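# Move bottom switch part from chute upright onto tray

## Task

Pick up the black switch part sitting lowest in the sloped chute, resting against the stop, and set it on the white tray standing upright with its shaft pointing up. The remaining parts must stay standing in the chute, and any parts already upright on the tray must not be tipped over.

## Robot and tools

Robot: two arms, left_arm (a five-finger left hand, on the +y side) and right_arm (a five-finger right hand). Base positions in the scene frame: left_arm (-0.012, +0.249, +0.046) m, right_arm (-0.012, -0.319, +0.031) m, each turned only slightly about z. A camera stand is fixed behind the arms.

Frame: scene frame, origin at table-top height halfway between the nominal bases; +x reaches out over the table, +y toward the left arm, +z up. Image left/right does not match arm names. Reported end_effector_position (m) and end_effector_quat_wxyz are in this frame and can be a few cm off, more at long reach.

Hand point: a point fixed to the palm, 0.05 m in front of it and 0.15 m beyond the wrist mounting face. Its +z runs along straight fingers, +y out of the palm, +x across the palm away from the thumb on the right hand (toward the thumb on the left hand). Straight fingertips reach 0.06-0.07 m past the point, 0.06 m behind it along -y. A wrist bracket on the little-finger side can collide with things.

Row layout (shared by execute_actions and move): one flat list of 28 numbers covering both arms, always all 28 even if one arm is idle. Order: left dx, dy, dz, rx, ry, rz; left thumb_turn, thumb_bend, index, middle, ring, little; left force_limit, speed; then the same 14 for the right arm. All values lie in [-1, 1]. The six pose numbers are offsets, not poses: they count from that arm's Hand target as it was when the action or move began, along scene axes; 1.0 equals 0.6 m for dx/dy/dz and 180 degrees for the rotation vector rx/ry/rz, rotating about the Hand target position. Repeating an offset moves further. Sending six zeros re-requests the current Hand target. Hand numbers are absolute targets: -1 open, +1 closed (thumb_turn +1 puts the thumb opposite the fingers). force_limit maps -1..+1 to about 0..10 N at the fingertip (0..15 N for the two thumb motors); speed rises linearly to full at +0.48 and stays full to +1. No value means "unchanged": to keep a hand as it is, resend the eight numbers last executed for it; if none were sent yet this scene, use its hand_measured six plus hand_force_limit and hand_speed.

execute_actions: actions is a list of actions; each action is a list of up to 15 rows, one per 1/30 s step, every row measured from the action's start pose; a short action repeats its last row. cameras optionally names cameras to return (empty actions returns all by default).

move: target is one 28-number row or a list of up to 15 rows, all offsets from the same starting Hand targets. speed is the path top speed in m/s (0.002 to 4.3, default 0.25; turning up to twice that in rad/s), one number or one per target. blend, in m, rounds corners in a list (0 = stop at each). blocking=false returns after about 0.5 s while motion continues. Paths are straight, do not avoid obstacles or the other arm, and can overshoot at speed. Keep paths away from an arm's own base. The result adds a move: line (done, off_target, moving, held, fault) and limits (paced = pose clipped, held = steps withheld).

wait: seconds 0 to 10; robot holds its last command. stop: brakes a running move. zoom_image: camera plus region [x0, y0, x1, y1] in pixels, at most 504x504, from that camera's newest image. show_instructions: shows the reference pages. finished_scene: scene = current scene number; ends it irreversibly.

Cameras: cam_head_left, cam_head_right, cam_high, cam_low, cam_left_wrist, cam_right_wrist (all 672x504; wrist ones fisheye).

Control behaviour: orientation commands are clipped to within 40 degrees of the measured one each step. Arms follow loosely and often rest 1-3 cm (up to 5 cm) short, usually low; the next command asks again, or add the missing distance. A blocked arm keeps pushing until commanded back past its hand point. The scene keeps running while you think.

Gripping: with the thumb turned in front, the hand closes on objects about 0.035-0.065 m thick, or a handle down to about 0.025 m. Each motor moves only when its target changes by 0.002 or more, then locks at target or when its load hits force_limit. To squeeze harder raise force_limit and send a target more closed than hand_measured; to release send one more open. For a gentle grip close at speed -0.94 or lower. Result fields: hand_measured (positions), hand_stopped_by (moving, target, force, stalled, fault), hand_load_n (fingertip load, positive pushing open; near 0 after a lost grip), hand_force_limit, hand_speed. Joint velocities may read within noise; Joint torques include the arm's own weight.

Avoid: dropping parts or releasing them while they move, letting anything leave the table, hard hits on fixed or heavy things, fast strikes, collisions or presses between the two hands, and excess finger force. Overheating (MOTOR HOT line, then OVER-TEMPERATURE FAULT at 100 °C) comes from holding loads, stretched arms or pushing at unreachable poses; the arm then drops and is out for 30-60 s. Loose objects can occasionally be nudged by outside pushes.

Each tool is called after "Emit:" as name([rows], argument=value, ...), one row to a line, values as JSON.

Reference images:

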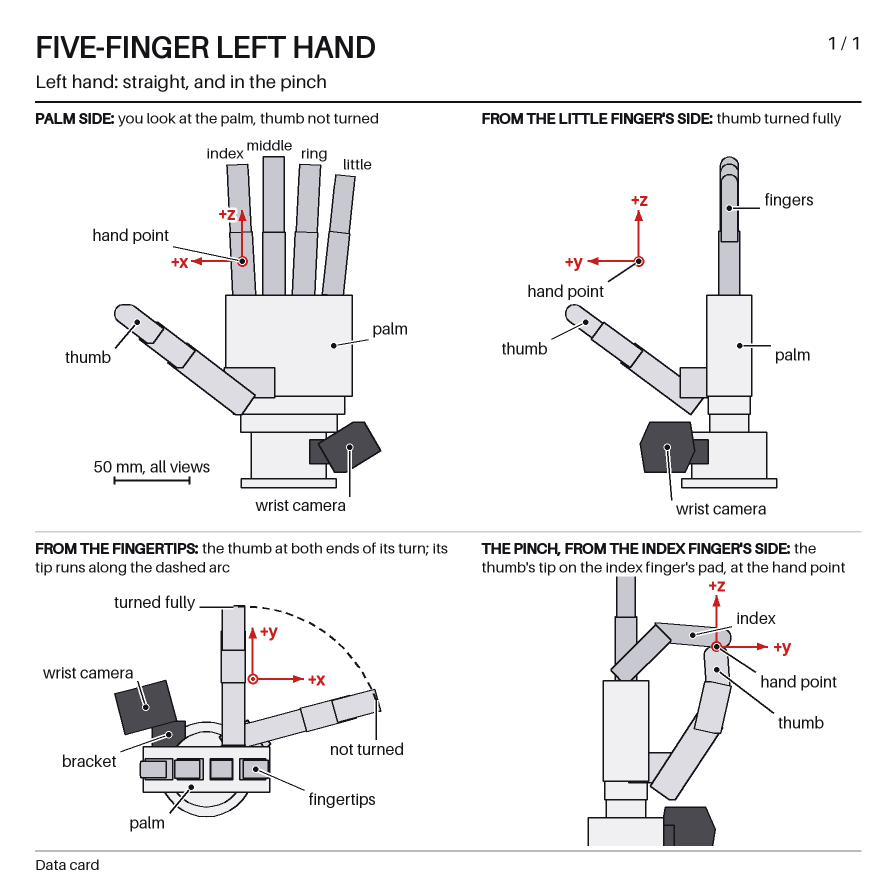

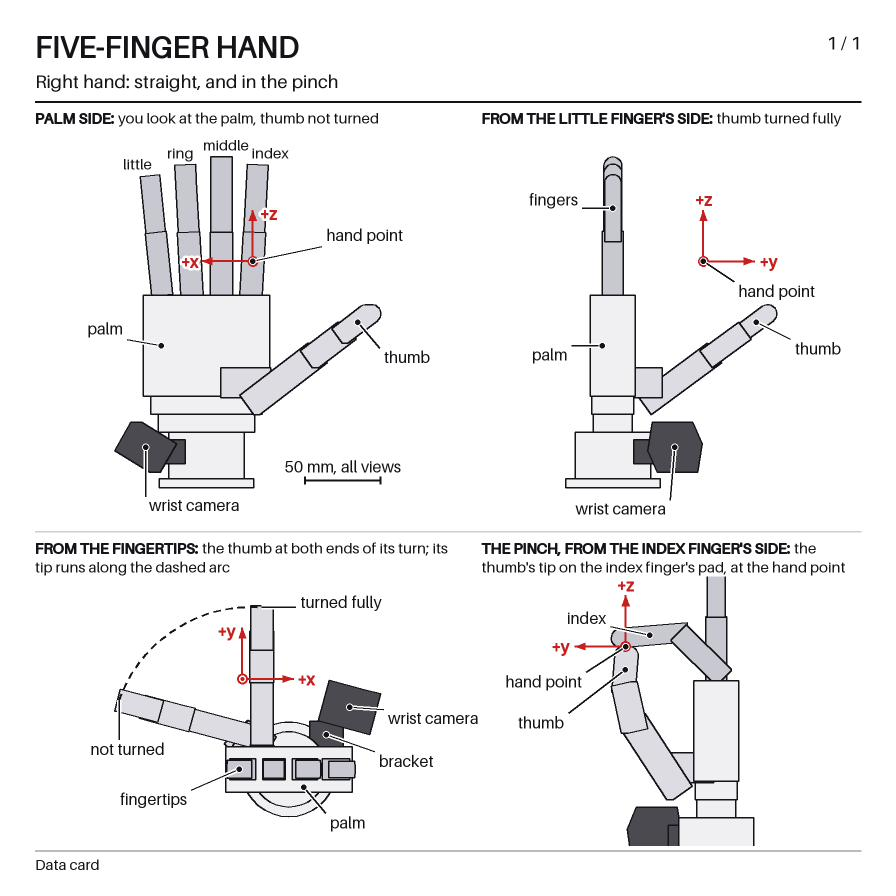

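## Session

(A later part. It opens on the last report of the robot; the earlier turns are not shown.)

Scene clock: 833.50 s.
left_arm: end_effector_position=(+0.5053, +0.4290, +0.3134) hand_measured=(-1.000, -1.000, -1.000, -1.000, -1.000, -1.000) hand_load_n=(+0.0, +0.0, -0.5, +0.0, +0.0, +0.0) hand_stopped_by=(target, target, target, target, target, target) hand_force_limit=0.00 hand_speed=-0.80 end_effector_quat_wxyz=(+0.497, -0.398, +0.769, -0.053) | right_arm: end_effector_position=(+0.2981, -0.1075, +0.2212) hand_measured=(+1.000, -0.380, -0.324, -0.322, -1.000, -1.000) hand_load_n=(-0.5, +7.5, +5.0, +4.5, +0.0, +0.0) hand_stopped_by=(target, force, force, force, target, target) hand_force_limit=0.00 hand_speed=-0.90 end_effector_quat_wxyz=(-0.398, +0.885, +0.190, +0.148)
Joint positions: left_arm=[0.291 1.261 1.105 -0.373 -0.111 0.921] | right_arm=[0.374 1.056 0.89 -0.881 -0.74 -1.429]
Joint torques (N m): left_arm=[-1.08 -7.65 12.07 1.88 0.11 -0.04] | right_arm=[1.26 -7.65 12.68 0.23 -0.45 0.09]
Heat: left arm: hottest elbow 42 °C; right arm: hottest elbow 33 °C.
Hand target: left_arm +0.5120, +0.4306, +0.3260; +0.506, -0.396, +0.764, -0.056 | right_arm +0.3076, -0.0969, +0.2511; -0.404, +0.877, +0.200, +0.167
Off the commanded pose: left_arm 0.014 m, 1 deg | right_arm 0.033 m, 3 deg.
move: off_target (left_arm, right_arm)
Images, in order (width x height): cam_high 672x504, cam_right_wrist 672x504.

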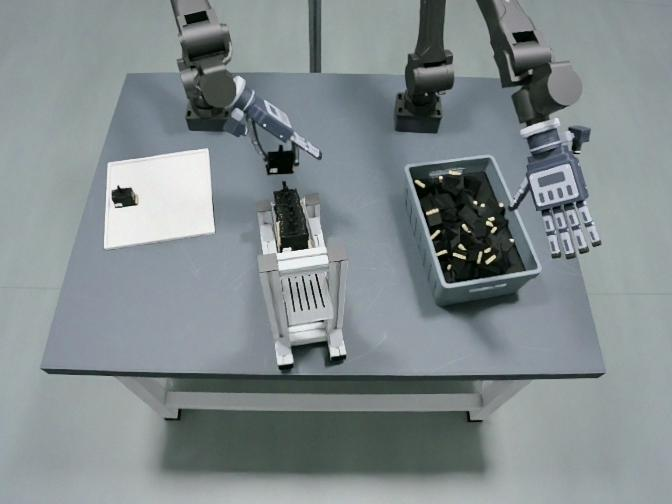

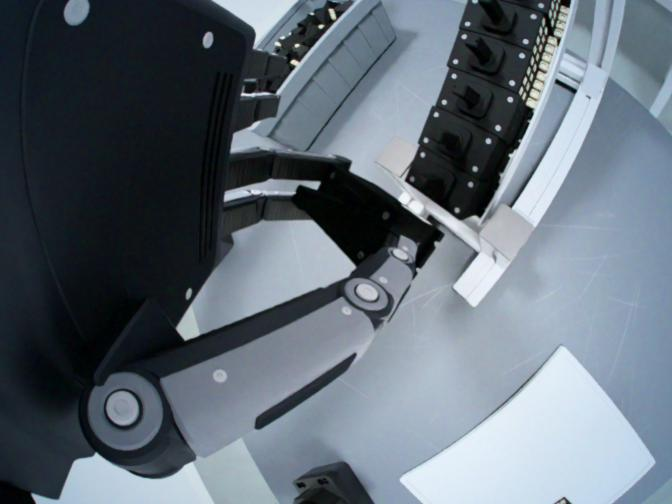

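Emit:
move(target=[0,0,0,0,0,0,-1,-1,-1,-1,-1,-1,0,-0.8, -0.09,-0.425,-0.16,-0.0148,0.0593,0,1,-0.1,-0.1,-0.1,-1,-1,0,-0.9], speed=0.15, cameras=["all"])

Emit:
zoom_image(camera="cam_right_wrist", region=[230, 80, 510, 320])

Emit:
zoom_image(camera="cam_high", region=[90, 110, 230, 250])

Emit:
zoom_image(camera="cam_low", region=[250, 160, 370, 280])

Scene clock: 903.70 s.
left_arm: end_effector_position=(+0.5053, +0.4290, +0.3134) hand_measured=(-1.000, -1.000, -1.000, -1.000, -1.000, -1.000) hand_load_n=(+0.0, +0.0, +0.0, +0.0, +0.0, +0.0) hand_stopped_by=(target, target, target, target, target, target) hand_force_limit=0.00 hand_speed=-0.80 end_effector_quat_wxyz=(+0.497, -0.398, +0.769, -0.053) | right_arm: end_effector_position=(+0.2521, -0.3463, +0.1520) hand_measured=(+1.000, -0.380, -0.324, -0.322, -1.000, -1.000) hand_load_n=(-0.5, +7.5, +4.5, +4.5, +0.0, +0.0) hand_stopped_by=(target, force, force, force, target, target) hand_force_limit=0.00 hand_speed=-0.90 end_effector_quat_wxyz=(-0.311, +0.945, +0.061, +0.078)
Joint positions: left_arm=[0.291 1.261 1.105 -0.373 -0.111 0.921] | right_arm=[-0.322 1.135 0.834 -1.389 -0.644 -2.077]
Joint torques (N m): left_arm=[-1.03 -7.71 12.05 1.89 0.11 -0.04] | right_arm=[-1.2 -6.3 8.05 -0.75 -0.46 -0.17]
Heat: left arm: hottest elbow 42 °C; right arm: hottest elbow 37 °C.
Hand target: left_arm +0.5120, +0.4306, +0.3260; +0.506, -0.396, +0.764, -0.056 | right_arm +0.2537, -0.3518, +0.1550; -0.400, +0.898, +0.165, +0.080
Off the commanded pose: left_arm 0.014 m, 1 deg | right_arm 0.007 m, 17 deg.
joint sent to its limit (right arm) — joint 6 (wrist roll), lower limit. The joint targets are off in orientation, not in position.
move: off_target (left_arm, right_arm)

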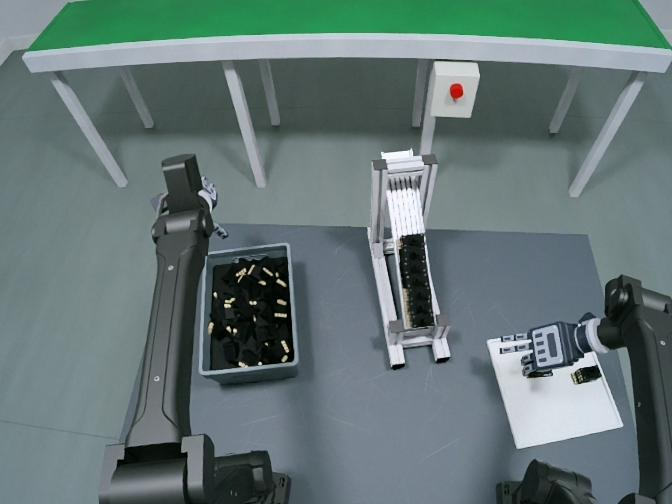

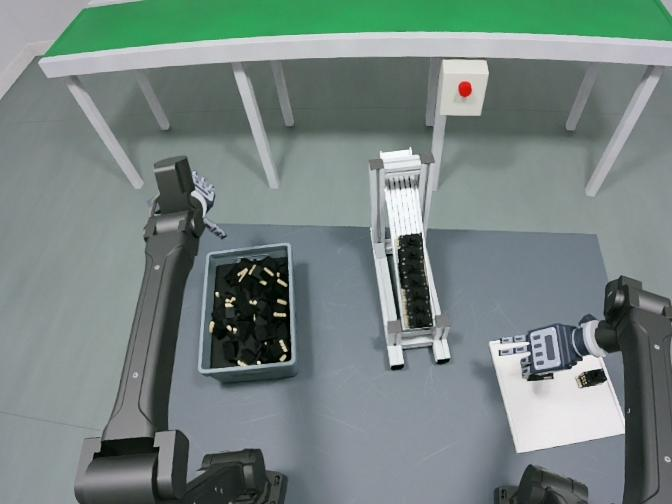

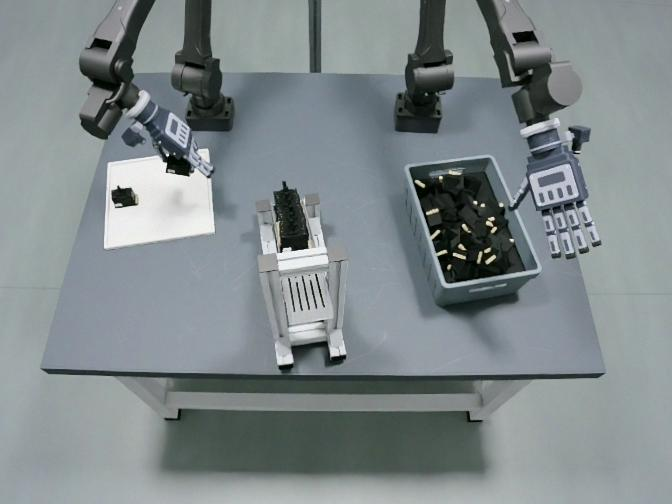

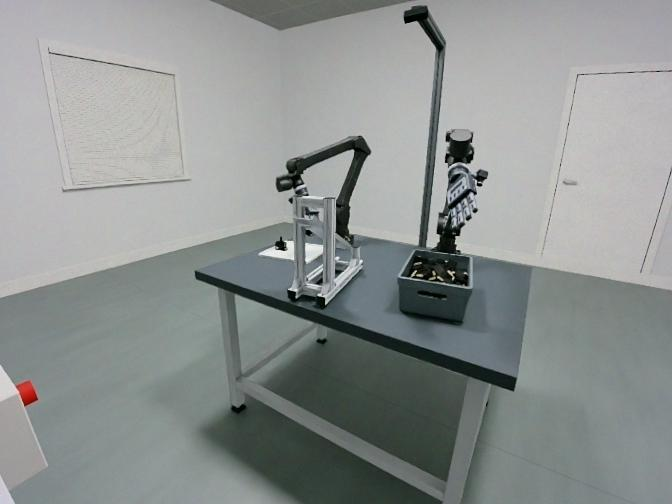

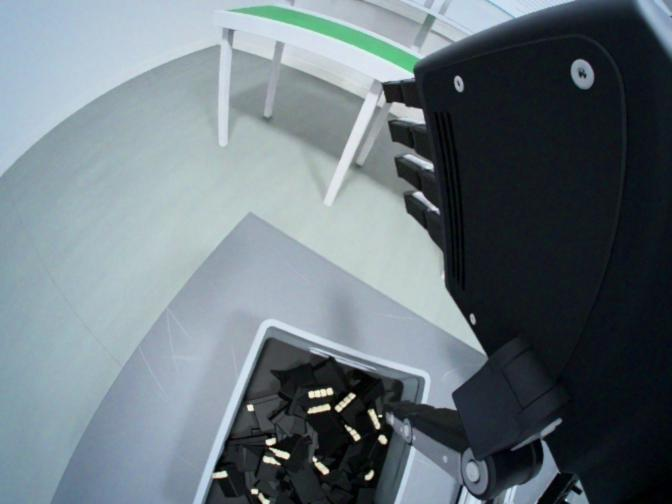

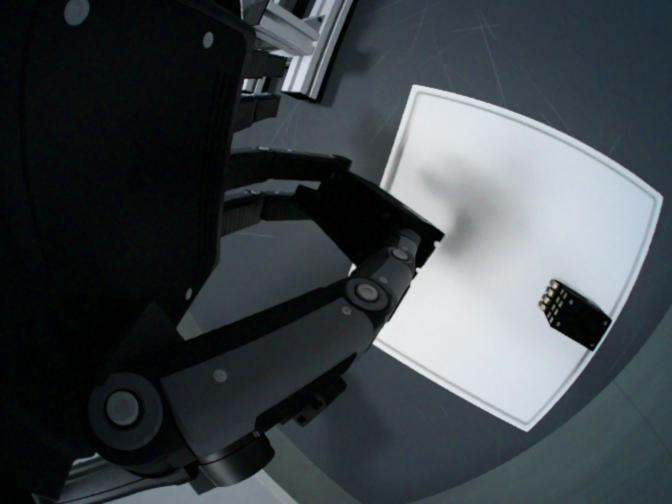

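Scaled by 1.800 from the camera's 672x504 image, which has a finer 960x720 frame.

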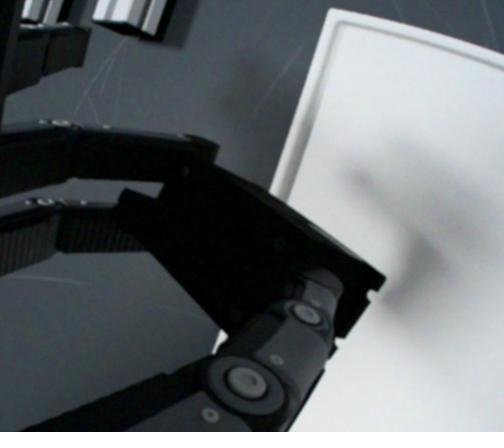

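Scaled by 3.600.

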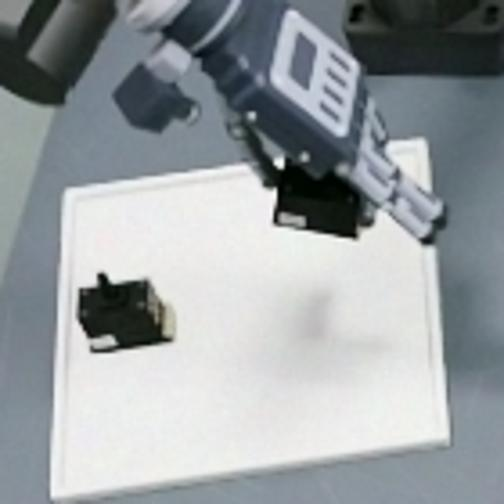

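Scaled by 4.200.

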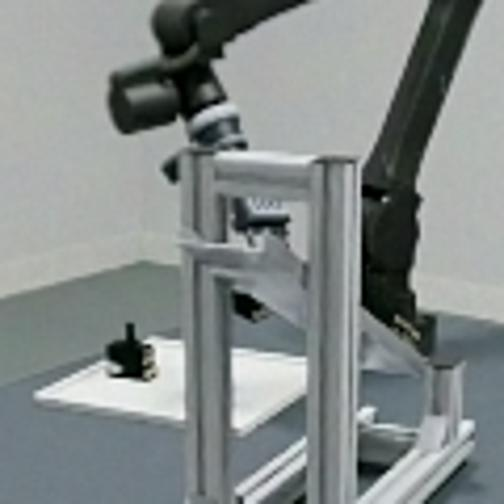

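Emit:
move(target=[0,0,0,0,0,0,-1,-1,-1,-1,-1,-1,0,-0.8, -0.006,0.004,-0.058,0.0,0.0057,-0.189,1,-0.1,-0.1,-0.1,-1,-1,0,-0.9], speed=0.15, cameras=["all"])

Emit:
zoom_image(camera="cam_right_wrist", region=[230, 80, 510, 320])

Emit:
zoom_image(camera="cam_high", region=[90, 110, 230, 250])

Emit:
zoom_image(camera="cam_low", region=[250, 160, 370, 280])

Emit:
zoom_image(camera="cam_head_left", region=[470, 300, 640, 460])

Scene clock: 974.83 s.
left_arm: end_effector_position=(+0.5053, +0.4290, +0.3134) hand_measured=(-1.000, -1.000, -1.000, -1.000, -1.000, -1.000) hand_load_n=(+0.0, +0.0, +0.0, +0.5, +0.0, +0.0) hand_stopped_by=(target, target, target, target, target, target) hand_force_limit=0.00 hand_speed=-0.80 end_effector_quat_wxyz=(+0.497, -0.398, +0.769, -0.053) | right_arm: end_effector_position=(+0.2463, -0.3443, +0.1157) hand_measured=(+1.000, -0.380, -0.324, -0.322, -1.000, -1.000) hand_load_n=(-0.5, +7.5, +5.0, +4.5, -0.5, +0.0) hand_stopped_by=(target, force, force, force, target, target) hand_force_limit=0.00 hand_speed=-0.90 end_effector_quat_wxyz=(-0.364, +0.910, -0.100, +0.172)
Joint positions: left_arm=[0.291 1.261 1.105 -0.373 -0.111 0.921] | right_arm=[-0.467 1.038 0.628 -1.088 -0.827 -1.803]
Joint torques (N m): left_arm=[-1.08 -7.65 12.07 1.89 0.11 -0.04] | right_arm=[-1.32 -6.24 7.34 0.44 -0.77 0.11]
Heat: left arm: hottest elbow 42 °C; right arm: hottest elbow 32 °C.
Hand target: left_arm +0.5120, +0.4306, +0.3260; +0.506, -0.396, +0.764, -0.056 | right_arm +0.2502, -0.3495, +0.1203; -0.361, +0.908, -0.108, +0.186
Off the commanded pose: left_arm 0.014 m, 1 deg | right_arm 0.008 m, 2 deg.
move: off_target (left_arm)

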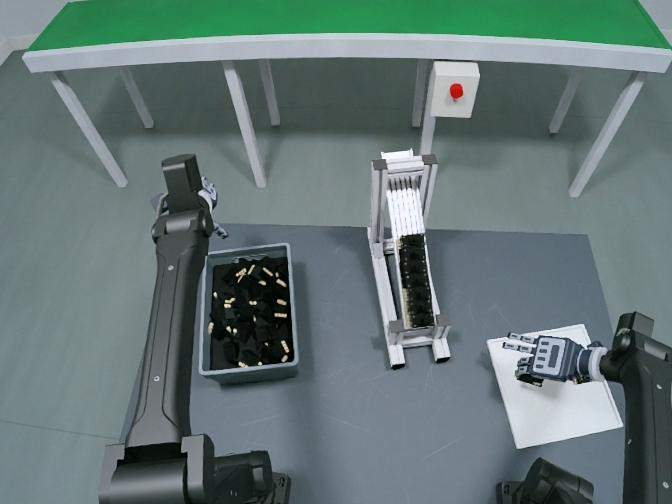

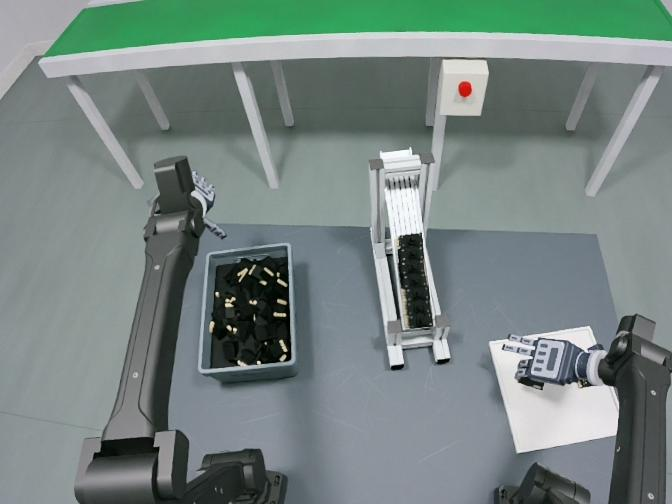

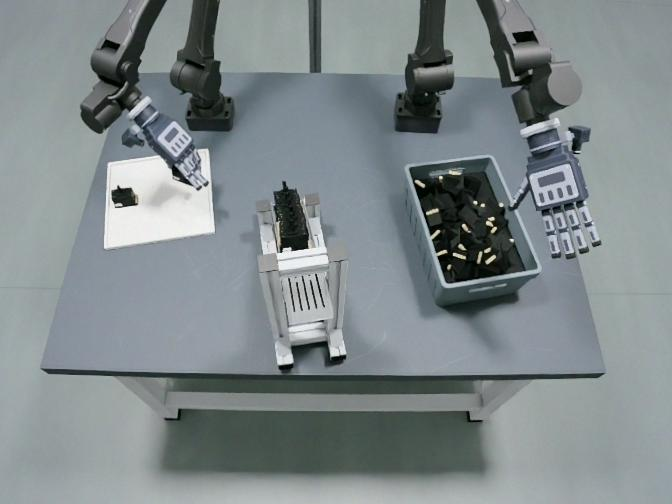

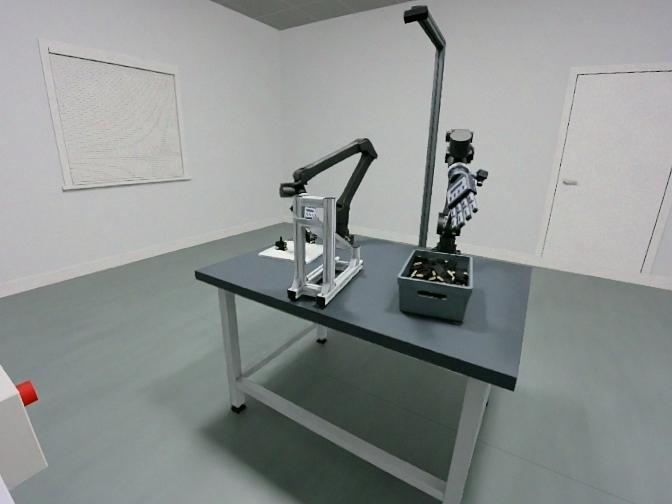

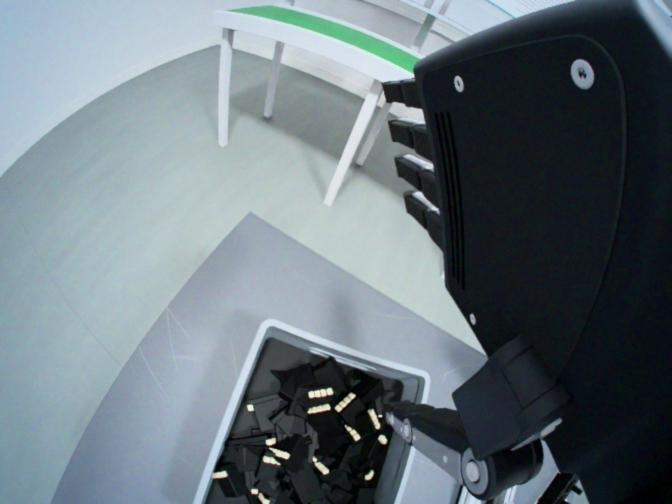

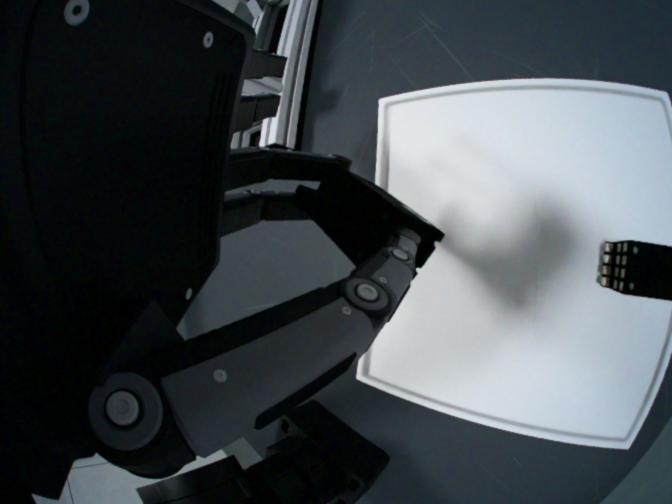

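Scaled by 1.800 from the camera's 672x504 image, which has a finer 960x720 frame.

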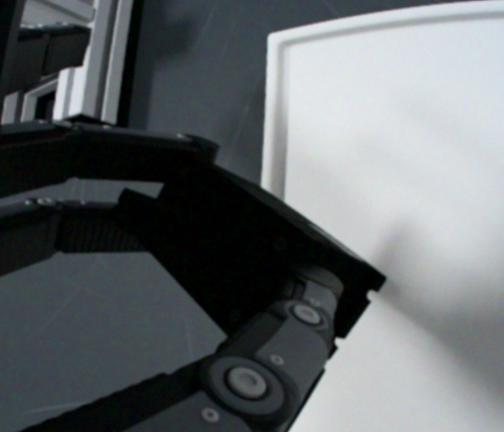

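Scaled by 3.600.

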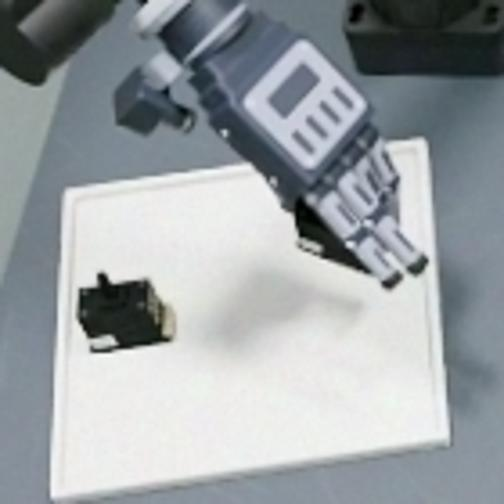

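Scaled by 4.200.

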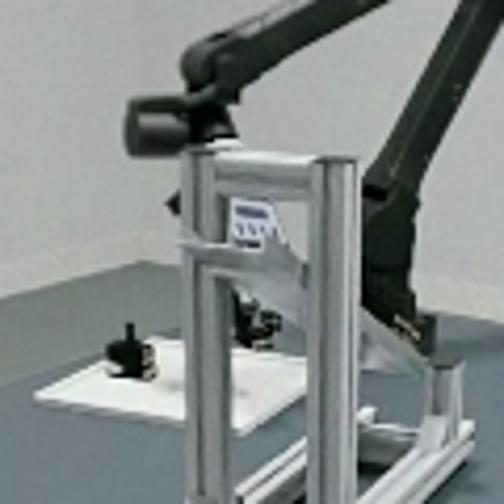

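Scaled by 2.965.

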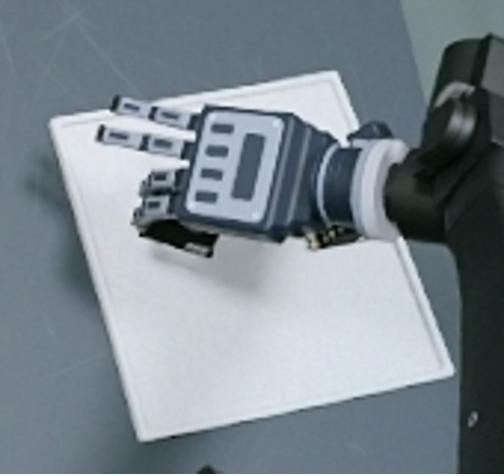

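Emit:
move(target=[0,0,0,0,0,0,-1,-1,-1,-1,-1,-1,0,-0.8, 0.0,-0.012,-0.085,0.0,0.0,0,1,-0.1,-0.1,-0.1,-1,-1,0,-0.9], speed=0.12, cameras=["all"])

Emit:
zoom_image(camera="cam_right_wrist", region=[270, 120, 510, 320])

Emit:
zoom_image(camera="cam_high", region=[90, 110, 230, 250])

Emit:
zoom_image(camera="cam_low", region=[260, 200, 340, 280])

Emit:
zoom_image(camera="cam_head_left", region=[480, 310, 600, 430])

Scene clock: 1003.43 s.
left_arm: end_effector_position=(+0.5053, +0.4290, +0.3134) hand_measured=(-1.000, -1.000, -1.000, -1.000, -1.000, -1.000) hand_load_n=(+0.0, +0.0, +0.0, +0.0, +0.0, +0.0) hand_stopped_by=(target, target, target, target, target, target) hand_force_limit=0.00 hand_speed=-0.80 end_effector_quat_wxyz=(+0.497, -0.398, +0.769, -0.053) | right_arm: end_effector_position=(+0.2449, -0.3503, +0.0688) hand_measured=(+1.000, -0.380, -0.324, -0.322, -1.000, -1.000) hand_load_n=(-0.5, +7.5, +4.5, +4.5, +0.0, +0.0) hand_stopped_by=(target, force, force, force, target, target) hand_force_limit=0.00 hand_speed=-0.90 end_effector_quat_wxyz=(-0.364, +0.909, -0.111, +0.174)
Joint positions: left_arm=[0.291 1.261 1.105 -0.373 -0.111 0.921] | right_arm=[-0.492 1.126 0.546 -0.927 -0.827 -1.808]
Joint torques (N m): left_arm=[-1.08 -7.65 12.05 1.88 0.11 -0.04] | right_arm=[-1.38 -5.36 6.79 0.46 -0.82 -0.17]
Heat: left arm: hottest elbow 43 °C; right arm: hottest elbow 31 °C.
Hand target: left_arm +0.5120, +0.4306, +0.3260; +0.506, -0.396, +0.764, -0.056 | right_arm +0.2501, -0.3567, +0.0693; -0.361, +0.908, -0.108, +0.186
Off the commanded pose: left_arm 0.014 m, 1 deg | right_arm 0.008 m, 1 deg.
move: off_target (left_arm)

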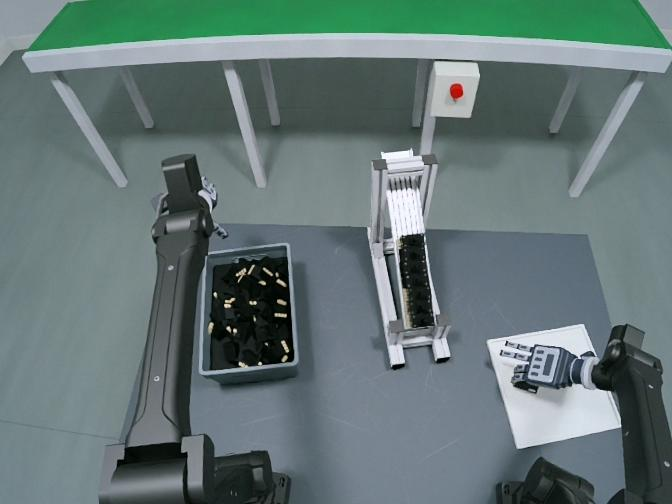

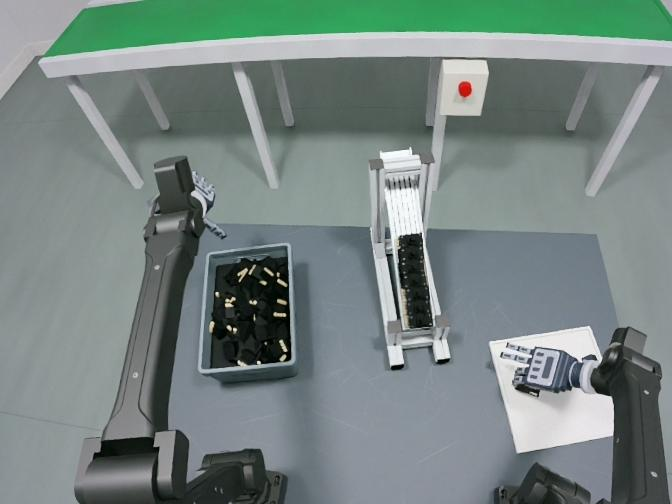

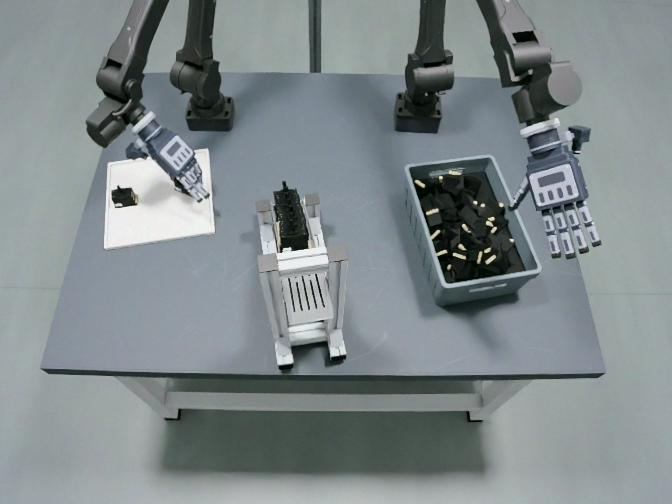

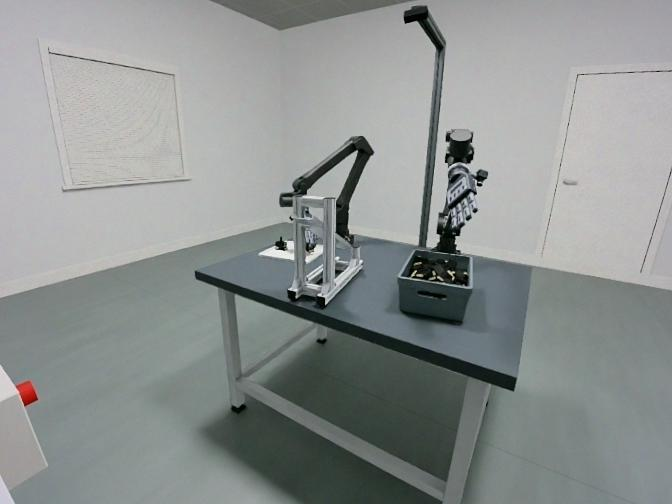

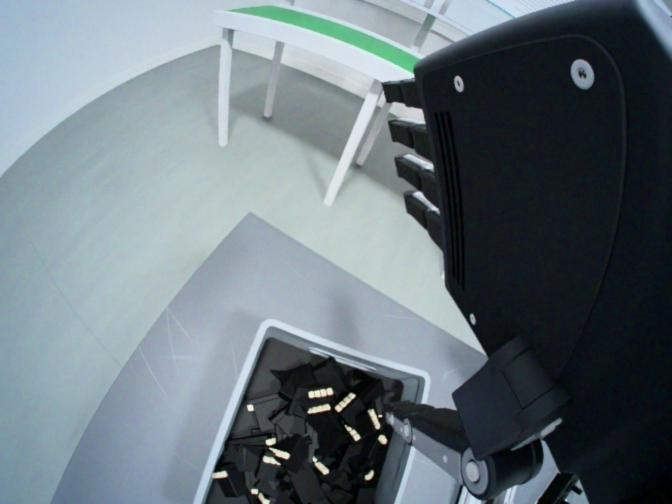

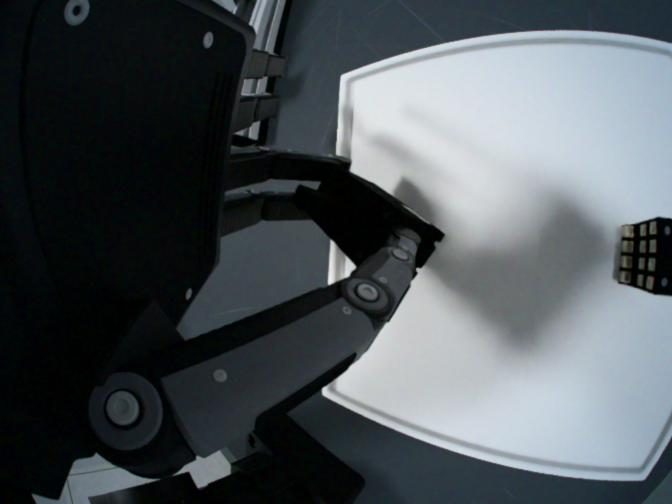

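Scaled by 2.100 from the camera's 672x504 image, which has a finer 960x720 frame.

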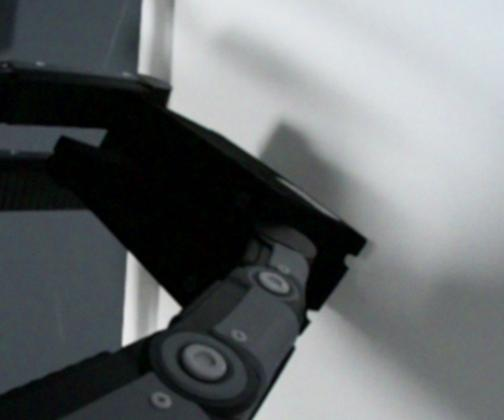

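Scaled by 3.600.

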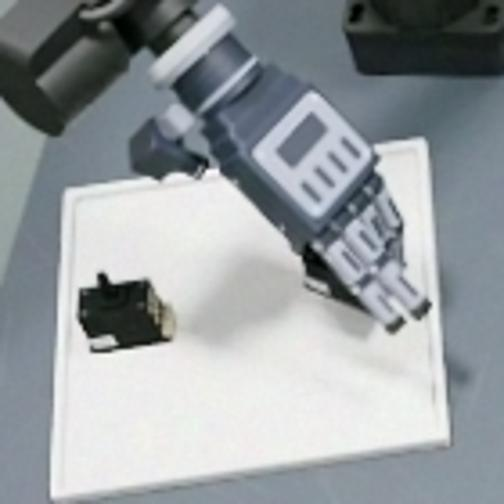

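Scaled by 6.300.

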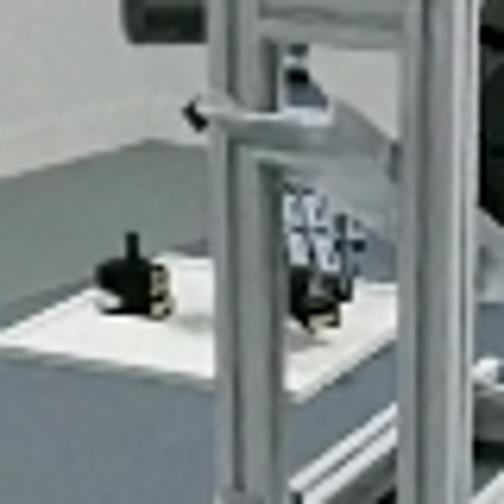

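Scaled by 4.200.

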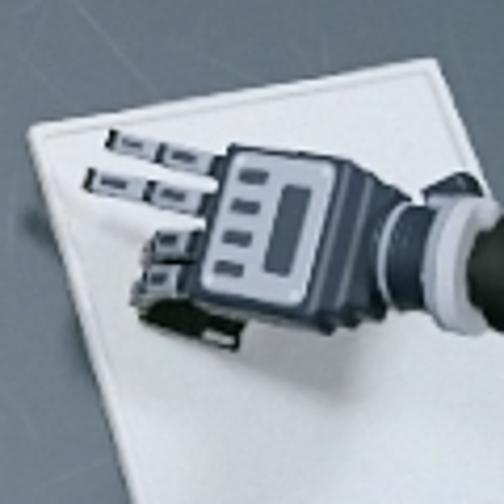

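Emit:
move(target=[0,0,0,0,0,0,-1,-1,-1,-1,-1,-1,0,-0.8, 0.0,0,-0.03,0.0,0.0,0,1,-0.1,-0.1,-0.1,-1,-1,0,-0.9], speed=0.08, cameras=["cam_right_wrist","cam_high","cam_head_left","cam_low"])

Emit:
zoom_image(camera="cam_right_wrist", region=[270, 120, 510, 320])

Emit:
zoom_image(camera="cam_low", region=[260, 200, 340, 280])

Emit:
zoom_image(camera="cam_head_left", region=[480, 310, 600, 430])

Scene clock: 1014.73 s.
left_arm: end_effector_position=(+0.5053, +0.4290, +0.3134) hand_measured=(-1.000, -1.000, -1.000, -1.000, -1.000, -1.000) hand_load_n=(+0.0, +0.0, +0.0, +0.0, -0.5, +0.0) hand_stopped_by=(target, target, target, target, target, target) hand_force_limit=0.00 hand_speed=-0.80 end_effector_quat_wxyz=(+0.497, -0.398, +0.769, -0.053) | right_arm: end_effector_position=(+0.2465, -0.3506, +0.0530) hand_measured=(+1.000, -0.380, -0.324, -0.322, -1.000, -1.000) hand_load_n=(-0.5, +7.5, +4.5, +4.5, +0.0, +0.0) hand_stopped_by=(target, force, force, force, target, target) hand_force_limit=0.00 hand_speed=-0.90 end_effector_quat_wxyz=(-0.364, +0.908, -0.110, +0.176)
Joint positions: left_arm=[0.291 1.261 1.105 -0.373 -0.111 0.921] | right_arm=[-0.492 1.164 0.52 -0.859 -0.831 -1.808]
Joint torques (N m): left_arm=[-1.03 -7.65 12.05 1.88 0.11 -0.04] | right_arm=[-1.32 -5.3 6.24 0.54 -0.67 -0.16]
Heat: left arm: hottest elbow 43 °C; right arm: hottest elbow 31 °C.
Hand target: left_arm +0.5120, +0.4306, +0.3260; +0.506, -0.396, +0.764, -0.056 | right_arm +0.2500, -0.3566, +0.0512; -0.361, +0.908, -0.108, +0.186
Off the commanded pose: left_arm 0.014 m, 1 deg | right_arm 0.007 m, 1 deg.
move: off_target (left_arm)
Images, in order (width x height): cam_head_left 672x504, cam_high 672x504, cam_low 672x504, cam_right_wrist 672x504.

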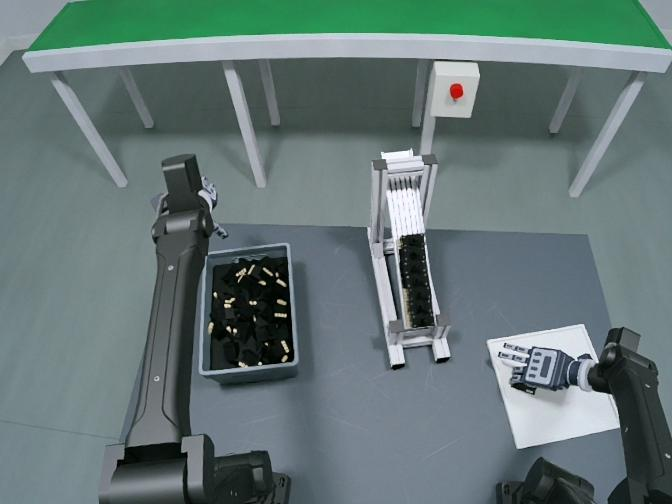

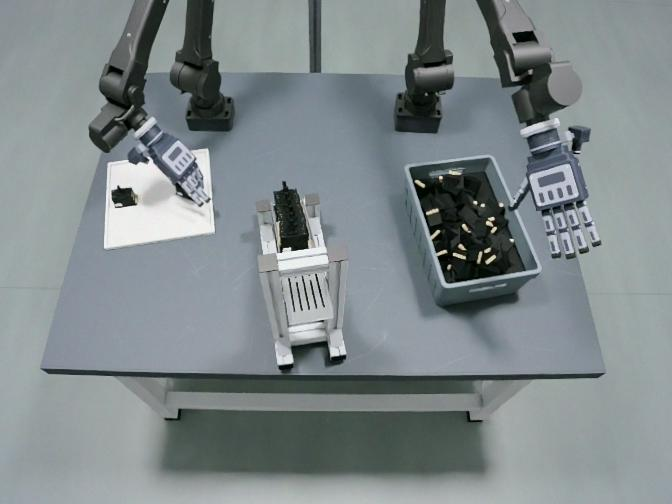

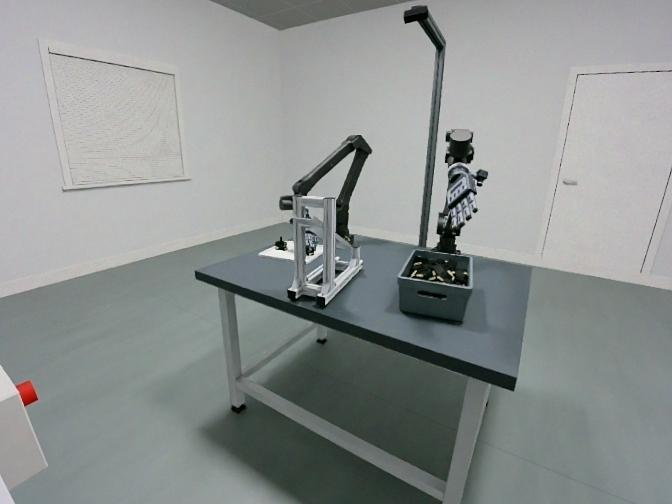

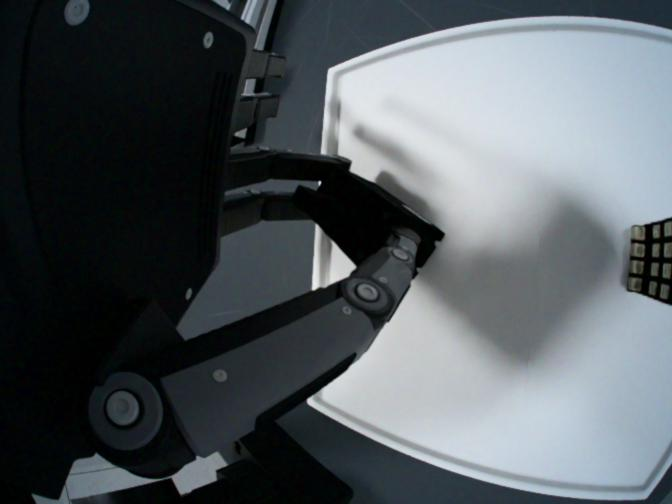

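Scaled by 2.100 from the camera's 672x504 image, which has a finer 960x720 frame.

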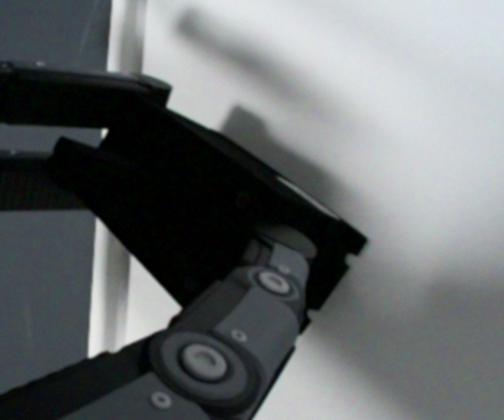

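Scaled by 6.300.

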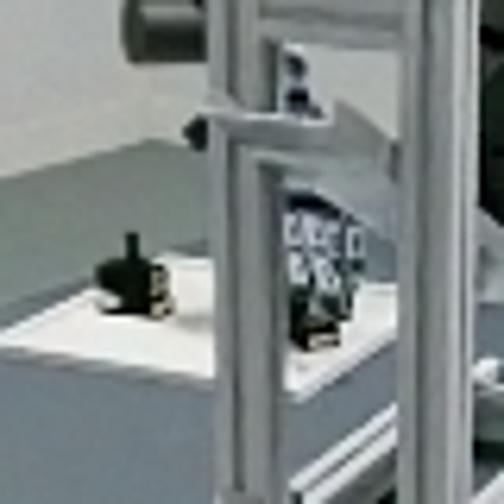

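Scaled by 4.200.

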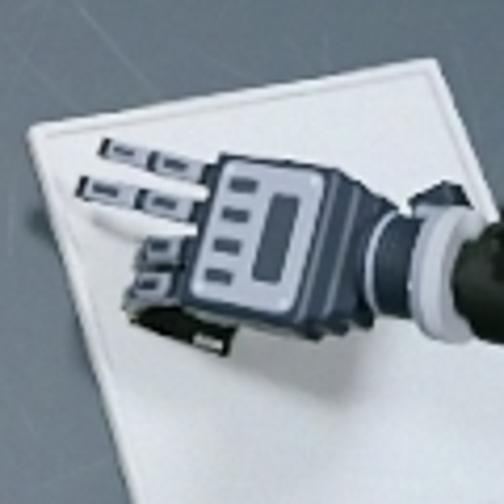

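Emit:
move(target=[0,0,0,0,0,0,-1,-1,-1,-1,-1,-1,0,-0.8, 0.0,0,-0.013,0.0,0.0,0,1,-0.1,-0.1,-0.1,-1,-1,0,-0.9], speed=0.05, cameras=["cam_right_wrist","cam_low"])

Emit:
zoom_image(camera="cam_low", region=[260, 200, 340, 280])

Emit:
zoom_image(camera="cam_right_wrist", region=[270, 120, 510, 320])

Scene clock: 1023.73 s.
left_arm: end_effector_position=(+0.5053, +0.4290, +0.3134) hand_measured=(-1.000, -1.000, -1.000, -1.000, -1.000, -1.000) hand_load_n=(+0.0, +0.0, +0.0, +0.0, +0.0, +0.0) hand_stopped_by=(target, target, target, target, target, target) hand_force_limit=0.00 hand_speed=-0.80 end_effector_quat_wxyz=(+0.497, -0.398, +0.769, -0.053) | right_arm: end_effector_position=(+0.2504, -0.3508, +0.0513) hand_measured=(+1.000, -0.380, -0.324, -0.322, -1.000, -1.000) hand_load_n=(-0.5, +7.5, +4.5, +5.0, +0.0, +0.0) hand_stopped_by=(target, force, force, force, target, target) hand_force_limit=0.00 hand_speed=-0.90 end_effector_quat_wxyz=(-0.366, +0.906, -0.107, +0.183)
Joint positions: left_arm=[0.291 1.261 1.105 -0.373 -0.111 0.921] | right_arm=[-0.492 1.172 0.517 -0.836 -0.84 -1.808]
Joint torques (N m): left_arm=[-1.08 -7.71 12.05 1.89 0.11 -0.04] | right_arm=[-1.32 -4.6 5.53 0.72 -0.24 -0.17]
Heat: left arm: hottest elbow 43 °C; right arm: hottest elbow 31 °C.
Hand target: left_arm +0.5120, +0.4306, +0.3260; +0.506, -0.396, +0.764, -0.056 | right_arm +0.2501, -0.3566, +0.0434; -0.361, +0.908, -0.108, +0.186
Off the commanded pose: left_arm 0.014 m, 1 deg | right_arm 0.010 m, 1 deg.
move: off_target (left_arm)
Images, in order (width x height): cam_low 672x504, cam_right_wrist 672x504.

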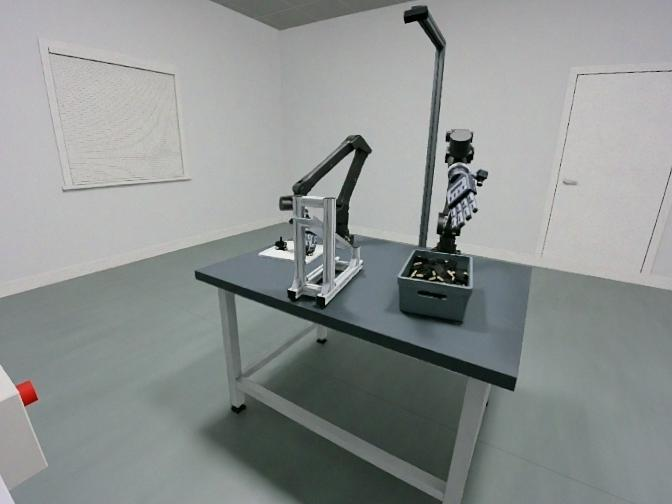

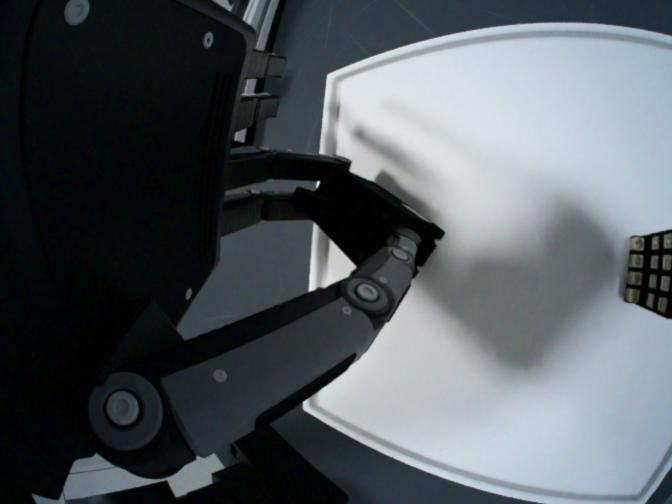

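Scaled by 6.300.

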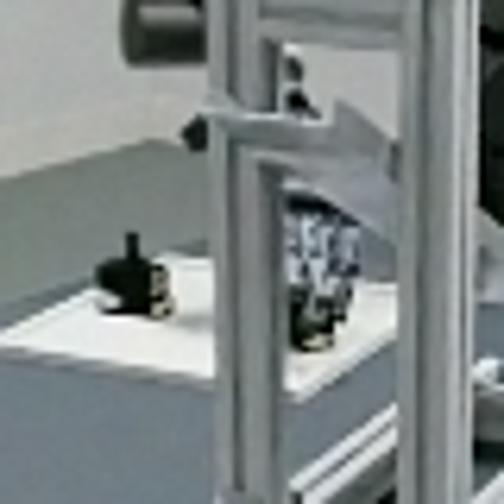

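Scaled by 2.100 from the camera's 672x504 image, which has a finer 960x720 frame.

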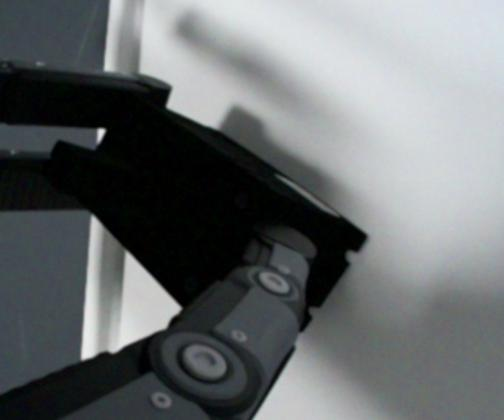

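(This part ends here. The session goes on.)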